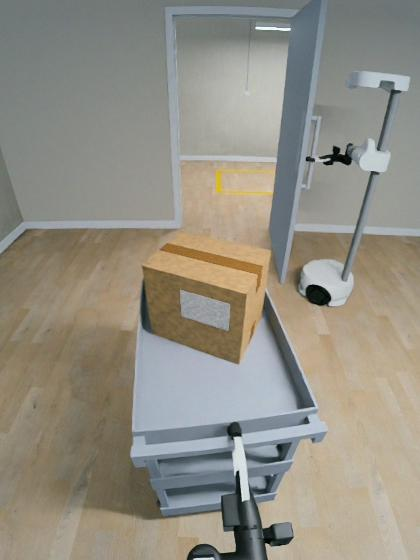

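Emit:
move --r2 '{"base":{"strafe_m":0.03,"translate_m":0.3}}' --blocking false

Emit:
wait --seconds 2.5

Scene clock: 1001.63 s.
move: r2 moving
r1.base_odometry: x=-1.667 y=+0.949 heading=-0.228
r1.turned_by_wheels: +0.000
r1.turned_by_imu: +0.000
r1.base_tilt: forward=-1.6 right=+1.2
r1.lidar_m: 1.08 0.44 0.27 0.33 1.53 1.16 2.24 2.50 1.72 1.59 1.63 1.17
r1.base_status: not commanded
r1.joint_positions: lift_m=+0.860 arm_m=+0.000 wrist_yaw_rad=+1.856 wrist_pitch_rad=+0.004 wrist_roll_rad=-0.001 gripper_m=-0.035
r1.joint_status: not commanded
r1.measured_speeds: all 0
r1.motor_effort: lift_m=+25(25) arm_m=+4(4) wheel_0=+14(15) wheel_1=+8(8) wheel_2=-3(4)
r1.servo_current: wrist_yaw_rad=104(117) wrist_pitch_rad=46(52) wrist_roll_rad=59(59) gripper_m=65(72)
r1.contact_limits: translate_m 0.8
r1.hand_pose: x=+0.1737 y=+0.3013 z=+1.0367 quat_wxyz=(+0.600, -0.002, +0.001, +0.800) (m; r1's base frame)
r1.wrist_depth_mm: - - 163 231 221 208 199 / - - 165 231 223 211 200 / - - 255 231 223 210 202 / - - 255 231 223 211 202 / - - 256 234 224 211 202 / - - 177 175 224 211 202 / - 159 179 178 154 208 202
r2.base_odometry: x=-0.389 y=-1.212 heading=-2.061
r2.turned_by_wheels: +0.000
r2.turned_by_imu: +0.000
r2.base_tilt: forward=-0.7 right=+0.0
r2.lidar_m: 0.37 0.38 2.29 2.23 2.37 2.73 2.64 2.82 2.56 2.51 2.66 0.43
r2.base_status: translate_m moving; strafe_m moving
r2.joint_positions: lift_m=+0.680 arm_m=+0.000 wrist_yaw_rad=-0.001 wrist_pitch_rad=+0.002 wrist_roll_rad=+1.570 gripper_m=-0.029
r2.joint_status: not commanded
r2.measured_speeds: translate_m=+0.123 strafe_m=+0.013 rotate_rad=-0.001 lift_m=+0.000 arm_m=+0.000 wrist_yaw_rad=-0.002 wrist_pitch_rad=+0.000 wrist_roll_rad=+0.000
r2.motor_effort: lift_m=+19(19) arm_m=+3(4) wheel_0=+5(14) wheel_1=+9(10) wheel_2=-18(18)
r2.servo_current: wrist_yaw_rad=46(59) wrist_pitch_rad=46(52) wrist_roll_rad=39(59) gripper_m=72(78)
r2.hand_pose: x=+0.4591 y=-0.0879 z=+0.8575 quat_wxyz=(+0.707, +0.707, +0.000, -0.001) (m; r2's base frame)
r2.wrist_depth_mm: - - - 183 244 1576 1160 / - - - 181 241 1708 530 / - - - 178 238 798 - / - - 477 177 235 842 - / - - 484 174 233 831 - / - - 186 172 179 - - / - - 574 - 227 - -
pictures: none

Scene clock: 1003.60 s.
earlier move: r2 done
r1.base_odometry: x=-1.667 y=+0.949 heading=-0.228
r1.turned_by_wheels: +0.000
r1.turned_by_imu: +0.000
r1.base_tilt: forward=-1.6 right=+1.3
r1.lidar_m: 1.10 0.44 0.26 0.31 1.02 1.02 - 2.50 1.73 1.57 1.61 1.18
r1.base_status: not commanded
r1.joint_positions: lift_m=+0.860 arm_m=+0.000 wrist_yaw_rad=+1.856 wrist_pitch_rad=+0.004 wrist_roll_rad=-0.001 gripper_m=-0.035
r1.joint_status: not commanded
r1.measured_speeds: all 0
r1.motor_effort: lift_m=+25(25) arm_m=+4(4) wheel_0=+14(15) wheel_1=+8(8) wheel_2=-3(4)
r1.servo_current: wrist_yaw_rad=104(130) wrist_pitch_rad=39(52) wrist_roll_rad=46(65) gripper_m=72(72)
r1.contact_limits: translate_m 0.8
r1.hand_pose: x=+0.1737 y=+0.3013 z=+1.0367 quat_wxyz=(+0.600, -0.002, +0.001, +0.800) (m; r1's base frame)
r1.wrist_depth_mm: - - 164 230 220 209 199 / - - 165 231 221 210 200 / - - 256 231 222 209 202 / - - 254 231 224 211 201 / 1138 - 256 234 224 212 203 / - - 177 174 223 211 203 / 931 153 180 178 154 208 203
r2.base_odometry: x=-0.492 y=-1.461 heading=-2.061
r2.turned_by_wheels: +0.000
r2.turned_by_imu: +0.000
r2.base_tilt: forward=-0.7 right=+0.0
r2.lidar_m: 0.38 0.41 2.26 2.19 2.32 3.00 2.91 3.11 2.60 2.54 2.69 0.44
r2.base_status: done
r2.joint_positions: lift_m=+0.680 arm_m=+0.000 wrist_yaw_rad=-0.001 wrist_pitch_rad=+0.002 wrist_roll_rad=+1.570 gripper_m=-0.029
r2.joint_status: not commanded
r2.measured_speeds: all 0
r2.motor_effort: lift_m=+19(19) arm_m=+4(4) wheel_0=+4(14) wheel_1=+4(11) wheel_2=-3(21)
r2.servo_current: wrist_yaw_rad=39(59) wrist_pitch_rad=33(52) wrist_roll_rad=39(65) gripper_m=78(85)
r2.hand_pose: x=+0.4591 y=-0.0878 z=+0.8575 quat_wxyz=(+0.707, +0.707, +0.000, -0.001) (m; r2's base frame)
r2.wrist_depth_mm: - - - 182 244 1499 1182 / - - - 180 240 1708 559 / - - - 178 238 809 - / - - 473 176 236 842 - / - - 488 174 233 778 - / - - 186 173 179 - - / - - 574 - 228 - -
wait: 1.97 of 2.5 s (r2 has come to rest)
pictures: none

Emit:
move --r2 '{"base":{"strafe_m":0.13,"translate_m":0.2}}' --blocking false

Emit:
wait --seconds 2.5

Scene clock: 1007.83 s.
move: r2 moving
r1: as last shown
r1.lidar_m: 1.10 0.43 0.25 0.32 0.98 1.02 - 2.52 1.70 1.56 1.61 1.17
r1.motor_effort: lift_m=+24(25) arm_m=+4(4) wheel_0=+14(14) wheel_1=+7(8) wheel_2=-3(4)
r1.servo_current: wrist_yaw_rad=104(117) wrist_pitch_rad=33(46) wrist_roll_rad=46(65) gripper_m=65(78)
r1.contact_limits: translate_m 0.8
r1.wrist_depth_mm: - - 163 230 222 208 200 / - - 164 232 222 211 200 / - - 255 233 222 209 201 / - - 254 232 223 211 202 / 1118 - 255 235 224 211 202 / 1098 - 178 174 224 211 202 / - 154 179 178 154 208 202
r2.base_odometry: x=-0.489 y=-1.496 heading=-2.062
r2.turned_by_wheels: -0.001
r2.turned_by_imu: -0.001
r2.base_tilt: forward=-0.7 right=+0.1
r2.lidar_m: 0.37 0.39 2.24 2.19 2.29 3.02 2.96 3.12 2.61 2.56 2.75 0.44
r2.base_status: translate_m moving; strafe_m moving
r2.joint_positions: lift_m=+0.680 arm_m=+0.000 wrist_yaw_rad=-0.004 wrist_pitch_rad=+0.002 wrist_roll_rad=+1.570 gripper_m=-0.029
r2.joint_status: not commanded
r2.measured_speeds: translate_m=+0.114 strafe_m=+0.075 rotate_rad=-0.007 lift_m=+0.000 arm_m=+0.000 wrist_yaw_rad=-0.021 wrist_pitch_rad=+0.000 wrist_roll_rad=+0.000
r2.motor_effort: lift_m=+19(19) arm_m=+4(4) wheel_0=-5(7) wheel_1=+10(13) wheel_2=-15(16)
r2.servo_current: wrist_yaw_rad=59(59) wrist_pitch_rad=39(46) wrist_roll_rad=39(52) gripper_m=72(78)
r2.hand_pose: x=+0.4589 y=-0.0885 z=+0.8575 quat_wxyz=(+0.707, +0.707, +0.000, -0.002) (m; r2's base frame)
r2.wrist_depth_mm: - - - 185 246 1499 1118 / - - - 182 243 1661 554 / - - - 179 239 842 - / - - 477 177 237 831 - / - - 488 175 233 778 - / - - 186 173 179 - - / - - 569 - 227 - -
pictures: none

Scene clock: 1009.47 s.
earlier move: r2 done
r1.base_odometry: x=-1.667 y=+0.949 heading=-0.228
r1.turned_by_wheels: +0.000
r1.turned_by_imu: +0.000
r1.base_tilt: forward=-1.7 right=+1.3
r1.lidar_m: 1.09 0.46 0.27 0.31 0.94 1.06 - 2.50 1.73 1.59 1.62 1.18
r1.base_status: not commanded
r1.joint_positions: lift_m=+0.860 arm_m=+0.000 wrist_yaw_rad=+1.856 wrist_pitch_rad=+0.004 wrist_roll_rad=-0.001 gripper_m=-0.035
r1.joint_status: not commanded
r1.measured_speeds: all 0
r1.motor_effort: lift_m=+24(25) arm_m=+4(4) wheel_0=+14(14) wheel_1=+8(8) wheel_2=-3(4)
r1.servo_current: wrist_yaw_rad=104(137) wrist_pitch_rad=46(52) wrist_roll_rad=52(78) gripper_m=72(78)
r1.contact_limits: translate_m 0.8
r1.hand_pose: x=+0.1737 y=+0.3013 z=+1.0367 quat_wxyz=(+0.600, -0.002, +0.001, +0.800) (m; r1's base frame)
r1.wrist_depth_mm: - - 163 231 222 208 199 / - - 165 231 222 211 200 / - - 257 233 223 209 201 / - - 253 233 223 210 202 / 1042 1160 257 234 224 212 202 / 991 - 176 174 223 211 203 / 1464 154 177 178 153 208 204
r2.base_odometry: x=-0.471 y=-1.699 heading=-2.061
r2.turned_by_wheels: +0.000
r2.turned_by_imu: +0.000
r2.base_tilt: forward=-0.7 right=+0.0
r2.lidar_m: 0.39 0.42 2.10 2.06 2.21 3.14 3.11 3.31 2.73 2.67 2.86 0.44
r2.base_status: done
r2.joint_positions: lift_m=+0.680 arm_m=+0.000 wrist_yaw_rad=-0.004 wrist_pitch_rad=+0.002 wrist_roll_rad=+1.570 gripper_m=-0.029
r2.joint_status: not commanded
r2.measured_speeds: all 0
r2.motor_effort: lift_m=+19(19) arm_m=+4(4) wheel_0=-5(10) wheel_1=+1(13) wheel_2=-5(18)
r2.servo_current: wrist_yaw_rad=39(65) wrist_pitch_rad=39(46) wrist_roll_rad=52(59) gripper_m=78(85)
r2.hand_pose: x=+0.4589 y=-0.0886 z=+0.8575 quat_wxyz=(+0.707, +0.707, -0.001, -0.002) (m; r2's base frame)
r2.wrist_depth_mm: - - 1499 162 220 1576 1229 / - - - 163 222 1464 - / - - 512 166 225 - - / - 484 466 168 228 - - / - - 525 170 231 - - / - - 186 173 171 - - / - - - - 236 - -
wait: 1.63 of 2.5 s (r2 has come to rest)
pictures: none

Emit:
move --r2 '{"base":{"strafe_m":-0.02,"translate_m":0.35}}' --blocking false

Emit:
wait --seconds 2.5

Scene clock: 1013.27 s.
move: r2 moving
r1: as last shown
r1.base_tilt: forward=-1.6 right=+1.3
r1.lidar_m: 1.09 0.43 0.26 0.32 0.94 1.06 - 2.51 1.71 1.58 1.62 1.19
r1.servo_current: wrist_yaw_rad=111(117) wrist_pitch_rad=46(46) wrist_roll_rad=46(65) gripper_m=65(72)
r1.contact_limits: translate_m 0.8
r1.wrist_depth_mm: - - 163 230 222 209 199 / - - 165 231 223 211 200 / - - 256 232 223 209 201 / - - 254 232 224 211 202 / 1008 1098 255 234 224 211 202 / 1008 - 176 174 223 212 202 / 1464 153 174 178 154 208 203
r2.base_odometry: x=-0.487 y=-1.726 heading=-2.061
r2.turned_by_wheels: +0.000
r2.turned_by_imu: +0.001
r2.base_tilt: forward=-0.7 right=+0.0
r2.lidar_m: 0.40 0.42 2.10 2.04 2.18 3.15 3.15 3.35 2.77 2.69 1.79 0.43
r2.base_status: translate_m moving; strafe_m moving
r2.joint_positions: lift_m=+0.680 arm_m=+0.000 wrist_yaw_rad=-0.003 wrist_pitch_rad=+0.002 wrist_roll_rad=+1.570 gripper_m=-0.029
r2.joint_status: not commanded
r2.measured_speeds: translate_m=+0.122 strafe_m=-0.007 rotate_rad=+0.000 lift_m=+0.000 arm_m=+0.000 wrist_yaw_rad=+0.006 wrist_pitch_rad=+0.000 wrist_roll_rad=+0.000
r2.motor_effort: lift_m=+19(19) arm_m=+4(4) wheel_0=+13(14) wheel_1=+7(8) wheel_2=-16(16)
r2.servo_current: wrist_yaw_rad=46(65) wrist_pitch_rad=39(46) wrist_roll_rad=46(59) gripper_m=78(85)
r2.hand_pose: x=+0.4590 y=-0.0882 z=+0.8575 quat_wxyz=(+0.707, +0.707, +0.000, -0.002) (m; r2's base frame)
r2.wrist_depth_mm: - - - 159 216 1576 1182 / - - - 161 220 1576 - / - - 508 164 223 - - / - 488 469 167 226 - - / - - 521 169 229 - - / - - 187 172 178 - - / - - - - 236 - 530
pictures: none

Scene clock: 1015.43 s.
earlier move: r2 done
r1.base_odometry: x=-1.667 y=+0.949 heading=-0.228
r1.turned_by_wheels: +0.000
r1.turned_by_imu: +0.000
r1.base_tilt: forward=-1.6 right=+1.3
r1.lidar_m: 1.10 0.43 0.25 0.31 0.87 1.09 - 2.50 1.70 1.59 1.60 1.18
r1.base_status: not commanded
r1.joint_positions: lift_m=+0.860 arm_m=+0.000 wrist_yaw_rad=+1.856 wrist_pitch_rad=+0.004 wrist_roll_rad=-0.001 gripper_m=-0.035
r1.joint_status: not commanded
r1.measured_speeds: all 0
r1.on_its_own: wrist_yaw_rad is at rest, and its servo_current (117 mA) is outside its rest range (0 to 104 mA)
r1.motor_effort: lift_m=+24(25) arm_m=+4(4) wheel_0=+13(15) wheel_1=+8(8) wheel_2=-4(4)
r1.servo_current: wrist_yaw_rad=117(137) wrist_pitch_rad=46(52) wrist_roll_rad=46(65) gripper_m=65(72)
r1.contact_limits: translate_m 0.8
r1.hand_pose: x=+0.1737 y=+0.3013 z=+1.0367 quat_wxyz=(+0.600, -0.002, +0.001, +0.800) (m; r1's base frame)
r1.wrist_depth_mm: - - 163 231 221 208 200 / - - 165 232 223 211 201 / - - 256 233 224 209 201 / - - 254 231 224 211 201 / - 1042 256 235 224 211 202 / - - 176 174 223 211 203 / - 153 174 178 154 208 204
r2.base_odometry: x=-0.654 y=-1.998 heading=-2.061
r2.turned_by_wheels: +0.001
r2.turned_by_imu: +0.002
r2.base_tilt: forward=-0.6 right=+0.1
r2.lidar_m: 0.39 0.42 2.09 2.05 2.19 3.18 3.50 3.60 2.76 2.70 1.45 0.44
r2.base_status: done
r2.joint_positions: lift_m=+0.680 arm_m=+0.000 wrist_yaw_rad=+0.001 wrist_pitch_rad=+0.002 wrist_roll_rad=+1.570 gripper_m=-0.029
r2.joint_status: not commanded
r2.measured_speeds: all 0
r2.motor_effort: lift_m=+19(19) arm_m=+4(4) wheel_0=+7(14) wheel_1=+3(10) wheel_2=-2(16)
r2.servo_current: wrist_yaw_rad=52(65) wrist_pitch_rad=33(46) wrist_roll_rad=46(65) gripper_m=72(85)
r2.hand_pose: x=+0.4594 y=-0.0870 z=+0.8575 quat_wxyz=(+0.707, +0.707, +0.001, +0.000) (m; r2's base frame)
r2.wrist_depth_mm: - - - 172 232 1537 1182 / - - - 172 232 1756 - / - - 580 172 232 778 - / - 492 462 172 232 768 - / - - 504 172 231 - - / - - 186 172 179 - - / - - - - - - -
wait: 2.17 of 2.5 s (r2 has come to rest)
pictures: none

Emit:
move --r2 '{"base":{"strafe_m":0.18,"translate_m":0.03}}' --blocking false

Emit:
wait --seconds 2

Emit:
move --r2 '{"base":{"strafe_m":-0.08,"translate_m":0.3}}' --blocking false

Emit:
wait --seconds 2.5 --cameras '["r2_head_camera"]'

Scene clock: 1029.07 s.
move: r2 moving
r1.base_odometry: x=-1.667 y=+0.949 heading=-0.228
r1.turned_by_wheels: +0.000
r1.turned_by_imu: +0.000
r1.base_tilt: forward=-1.7 right=+1.3
r1.lidar_m: 1.10 0.42 0.27 0.32 0.89 1.11 - 2.50 1.71 1.58 1.64 1.19
r1.base_status: not commanded
r1.joint_positions: lift_m=+0.860 arm_m=+0.000 wrist_yaw_rad=+1.856 wrist_pitch_rad=+0.004 wrist_roll_rad=-0.001 gripper_m=-0.035
r1.joint_status: not commanded
r1.measured_speeds: all 0
r1.motor_effort: lift_m=+24(25) arm_m=+4(4) wheel_0=+14(14) wheel_1=+8(8) wheel_2=-3(4)
r1.servo_current: wrist_yaw_rad=117(137) wrist_pitch_rad=46(52) wrist_roll_rad=46(72) gripper_m=65(72)
r1.contact_limits: translate_m 0.8
r1.hand_pose: x=+0.1737 y=+0.3013 z=+1.0367 quat_wxyz=(+0.600, -0.002, +0.001, +0.800) (m; r1's base frame)
r1.wrist_depth_mm: - - 163 231 221 208 200 / - - 164 232 222 211 200 / - - 256 232 223 209 202 / - - 255 232 224 210 202 / - 1042 255 235 225 212 202 / - - 175 174 224 212 202 / - 153 173 178 154 208 204
r2.base_odometry: x=-0.627 y=-2.019 heading=-2.062
r2.turned_by_wheels: -0.001
r2.turned_by_imu: -0.001
r2.base_tilt: forward=-0.7 right=+0.1
r2.lidar_m: 0.36 0.42 2.07 2.01 2.15 3.11 3.50 3.65 2.81 2.73 1.45 0.43
r2.base_status: translate_m moving; strafe_m moving
r2.joint_positions: lift_m=+0.680 arm_m=+0.000 wrist_yaw_rad=-0.006 wrist_pitch_rad=+0.002 wrist_roll_rad=+1.570 gripper_m=-0.029
r2.joint_status: not commanded
r2.measured_speeds: translate_m=+0.022 strafe_m=+0.128 rotate_rad=+0.003 lift_m=+0.000 arm_m=+0.000 wrist_yaw_rad=-0.019 wrist_pitch_rad=+0.000 wrist_roll_rad=+0.000
r2.motor_effort: lift_m=+19(19) arm_m=+4(4) wheel_0=-15(16) wheel_1=+10(12) wheel_2=-12(12)
r2.servo_current: wrist_yaw_rad=46(59) wrist_pitch_rad=39(46) wrist_roll_rad=46(59) gripper_m=78(85)
r2.hand_pose: x=+0.4587 y=-0.0892 z=+0.8575 quat_wxyz=(+0.707, +0.707, -0.001, -0.003) (m; r2's base frame)
r2.wrist_depth_mm: - - - 176 236 1576 1182 / - - - 175 235 1708 512 / - - 597 175 235 842 - / - - 462 173 233 778 - / - - 500 173 233 - - / - - 187 172 171 - - / - - 609 - 231 - -
pictures: none

Scene clock: 1030.50 s.
earlier move: r2 done
r1.base_odometry: x=-1.667 y=+0.949 heading=-0.228
r1.turned_by_wheels: +0.000
r1.turned_by_imu: +0.000
r1.base_tilt: forward=-1.6 right=+1.3
r1.lidar_m: 1.10 0.44 0.27 0.31 0.88 1.44 - 2.48 1.70 1.59 1.61 1.18
r1.base_status: not commanded
r1.joint_positions: lift_m=+0.860 arm_m=+0.000 wrist_yaw_rad=+1.856 wrist_pitch_rad=+0.004 wrist_roll_rad=-0.001 gripper_m=-0.035
r1.joint_status: not commanded
r1.measured_speeds: all 0
r1.motor_effort: lift_m=+24(25) arm_m=+4(4) wheel_0=+14(14) wheel_1=+8(8) wheel_2=-3(4)
r1.servo_current: wrist_yaw_rad=104(137) wrist_pitch_rad=46(52) wrist_roll_rad=39(72) gripper_m=72(72)
r1.contact_limits: translate_m 0.8
r1.hand_pose: x=+0.1737 y=+0.3013 z=+1.0367 quat_wxyz=(+0.600, -0.002, +0.001, +0.800) (m; r1's base frame)
r1.wrist_depth_mm: - - 164 230 221 208 199 / - - 165 231 222 210 200 / - - 254 233 222 209 201 / - - 253 232 224 211 202 / 1430 - 256 235 224 211 202 / - - 176 174 224 211 202 / - 153 174 178 154 208 204
r2.base_odometry: x=-0.509 y=-2.109 heading=-2.061
r2.turned_by_wheels: +0.001
r2.turned_by_imu: +0.001
r2.base_tilt: forward=-0.7 right=+0.0
r2.lidar_m: 0.43 0.47 1.91 1.83 2.00 2.88 3.51 3.71 2.92 2.87 1.55 0.40
r2.base_status: done
r2.joint_positions: lift_m=+0.680 arm_m=+0.000 wrist_yaw_rad=-0.003 wrist_pitch_rad=+0.002 wrist_roll_rad=+1.570 gripper_m=-0.029
r2.joint_status: not commanded
r2.measured_speeds: all 0
r2.motor_effort: lift_m=+19(19) arm_m=+4(4) wheel_0=-4(16) wheel_1=+1(12) wheel_2=-5(12)
r2.servo_current: wrist_yaw_rad=52(72) wrist_pitch_rad=46(46) wrist_roll_rad=46(59) gripper_m=78(85)
r2.hand_pose: x=+0.4590 y=-0.0883 z=+0.8575 quat_wxyz=(+0.707, +0.707, +0.000, -0.002) (m; r2's base frame)
r2.wrist_depth_mm: - - - 142 196 732 - / - - 508 148 204 778 - / - 455 442 151 211 - - / - - 496 157 219 - - / - - 591 166 229 - - / - - 186 172 178 1708 - / - - - - - - 484
wait: 1.43 of 2 s (r2 has come to rest)
pictures: none

Scene clock: 1031.00 s.
move: r2 moving
r1: as last shown
r1.base_tilt: forward=-1.7 right=+1.2
r1.lidar_m: 1.09 0.45 0.26 0.32 0.89 1.52 - 2.50 1.71 1.56 1.62 1.17
r1.servo_current: wrist_yaw_rad=117(124) wrist_pitch_rad=39(52) wrist_roll_rad=52(65) gripper_m=65(78)
r1.contact_limits: translate_m 0.8
r1.wrist_depth_mm: - - 163 230 221 208 200 / - - 166 233 223 210 200 / - - 255 233 222 211 201 / - - 255 233 224 210 202 / - - 256 234 224 211 202 / - - 175 174 224 211 202 / - 153 174 178 154 208 204
r2.base_odometry: x=-0.531 y=-2.133 heading=-2.061
r2.turned_by_wheels: +0.000
r2.turned_by_imu: +0.001
r2.base_tilt: forward=-0.7 right=+0.0
r2.lidar_m: 0.41 0.46 1.91 1.87 2.01 2.90 3.53 3.74 2.93 2.87 1.49 0.40
r2.base_status: translate_m moving; strafe_m moving
r2.joint_positions: lift_m=+0.680 arm_m=+0.000 wrist_yaw_rad=-0.003 wrist_pitch_rad=+0.002 wrist_roll_rad=+1.570 gripper_m=-0.029
r2.joint_status: not commanded
r2.measured_speeds: translate_m=+0.123 strafe_m=-0.031 rotate_rad=+0.004 lift_m=+0.000 arm_m=+0.000 wrist_yaw_rad=+0.000 wrist_pitch_rad=+0.000 wrist_roll_rad=+0.000
r2.motor_effort: lift_m=+19(19) arm_m=+4(4) wheel_0=+14(14) wheel_1=+8(8) wheel_2=-15(16)
r2.servo_current: wrist_yaw_rad=46(52) wrist_pitch_rad=39(46) wrist_roll_rad=52(52) gripper_m=72(78)
r2.hand_pose: x=+0.4590 y=-0.0883 z=+0.8575 quat_wxyz=(+0.707, +0.707, +0.000, -0.002) (m; r2's base frame)
r2.wrist_depth_mm: - - - 142 197 1499 - / - - 521 147 204 759 - / - 459 445 151 212 - - / - - 492 157 220 - - / - - 585 165 228 - - / - - 186 171 179 1863 - / - - - - - - 492
pictures: none

Scene clock: 1032.97 s.
earlier move: r2 done
r1.base_odometry: x=-1.667 y=+0.949 heading=-0.228
r1.turned_by_wheels: +0.000
r1.turned_by_imu: +0.000
r1.base_tilt: forward=-1.7 right=+1.3
r1.lidar_m: 1.10 0.45 0.26 0.30 0.94 1.37 - 2.48 1.71 1.57 1.63 1.17
r1.base_status: not commanded
r1.joint_positions: lift_m=+0.860 arm_m=+0.000 wrist_yaw_rad=+1.856 wrist_pitch_rad=+0.004 wrist_roll_rad=-0.001 gripper_m=-0.035
r1.joint_status: not commanded
r1.measured_speeds: all 0
r1.on_its_own: wrist_yaw_rad is at rest, and its servo_current (111 mA) is outside its rest range (0 to 104 mA)
r1.motor_effort: lift_m=+25(25) arm_m=+4(4) wheel_0=+13(14) wheel_1=+8(8) wheel_2=-4(4)
r1.servo_current: wrist_yaw_rad=111(130) wrist_pitch_rad=46(52) wrist_roll_rad=52(65) gripper_m=72(78)
r1.contact_limits: translate_m 0.8
r1.hand_pose: x=+0.1737 y=+0.3013 z=+1.0367 quat_wxyz=(+0.600, -0.002, +0.001, +0.800) (m; r1's base frame)
r1.wrist_depth_mm: - - 164 230 221 208 199 / - - 165 231 222 211 200 / - - 257 233 222 209 201 / - - 254 232 224 210 202 / 1308 - 256 234 224 211 202 / - - 175 174 224 212 203 / - 159 176 178 154 208 203
r2.base_odometry: x=-0.720 y=-2.336 heading=-2.061
r2.turned_by_wheels: +0.000
r2.turned_by_imu: +0.002
r2.base_tilt: forward=-0.7 right=+0.1
r2.lidar_m: 0.41 0.44 1.95 1.93 2.06 2.93 3.83 3.80 2.89 2.82 1.30 0.42
r2.base_status: done
r2.joint_positions: lift_m=+0.680 arm_m=+0.000 wrist_yaw_rad=+0.002 wrist_pitch_rad=+0.002 wrist_roll_rad=+1.570 gripper_m=-0.029
r2.joint_status: not commanded
r2.measured_speeds: all 0
r2.motor_effort: lift_m=+19(19) arm_m=+4(4) wheel_0=+6(17) wheel_1=+4(9) wheel_2=-3(16)
r2.servo_current: wrist_yaw_rad=52(52) wrist_pitch_rad=39(52) wrist_roll_rad=46(65) gripper_m=72(85)
r2.hand_pose: x=+0.4595 y=-0.0867 z=+0.8575 quat_wxyz=(+0.707, +0.707, +0.002, +0.000) (m; r2's base frame)
r2.wrist_depth_mm: 1661 - - 161 219 1708 1160 / - - - 163 222 1499 - / - - 508 166 224 - - / - 477 466 168 227 - - / - 525 521 170 229 - - / - - 186 172 179 - - / - - - - - - -
wait: 1.97 of 2.5 s (r2 has come to rest)
pictures: r2_head_camera
Images, in order (width x height): r2_head_camera 420x560.

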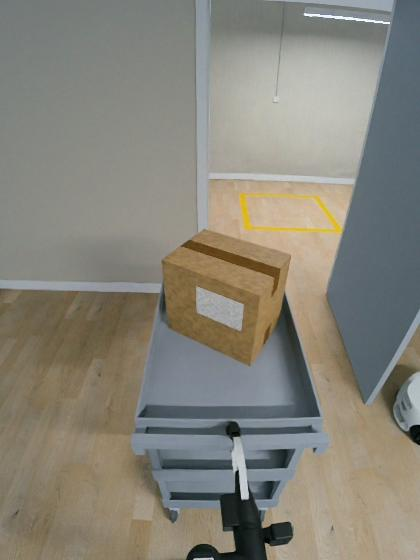

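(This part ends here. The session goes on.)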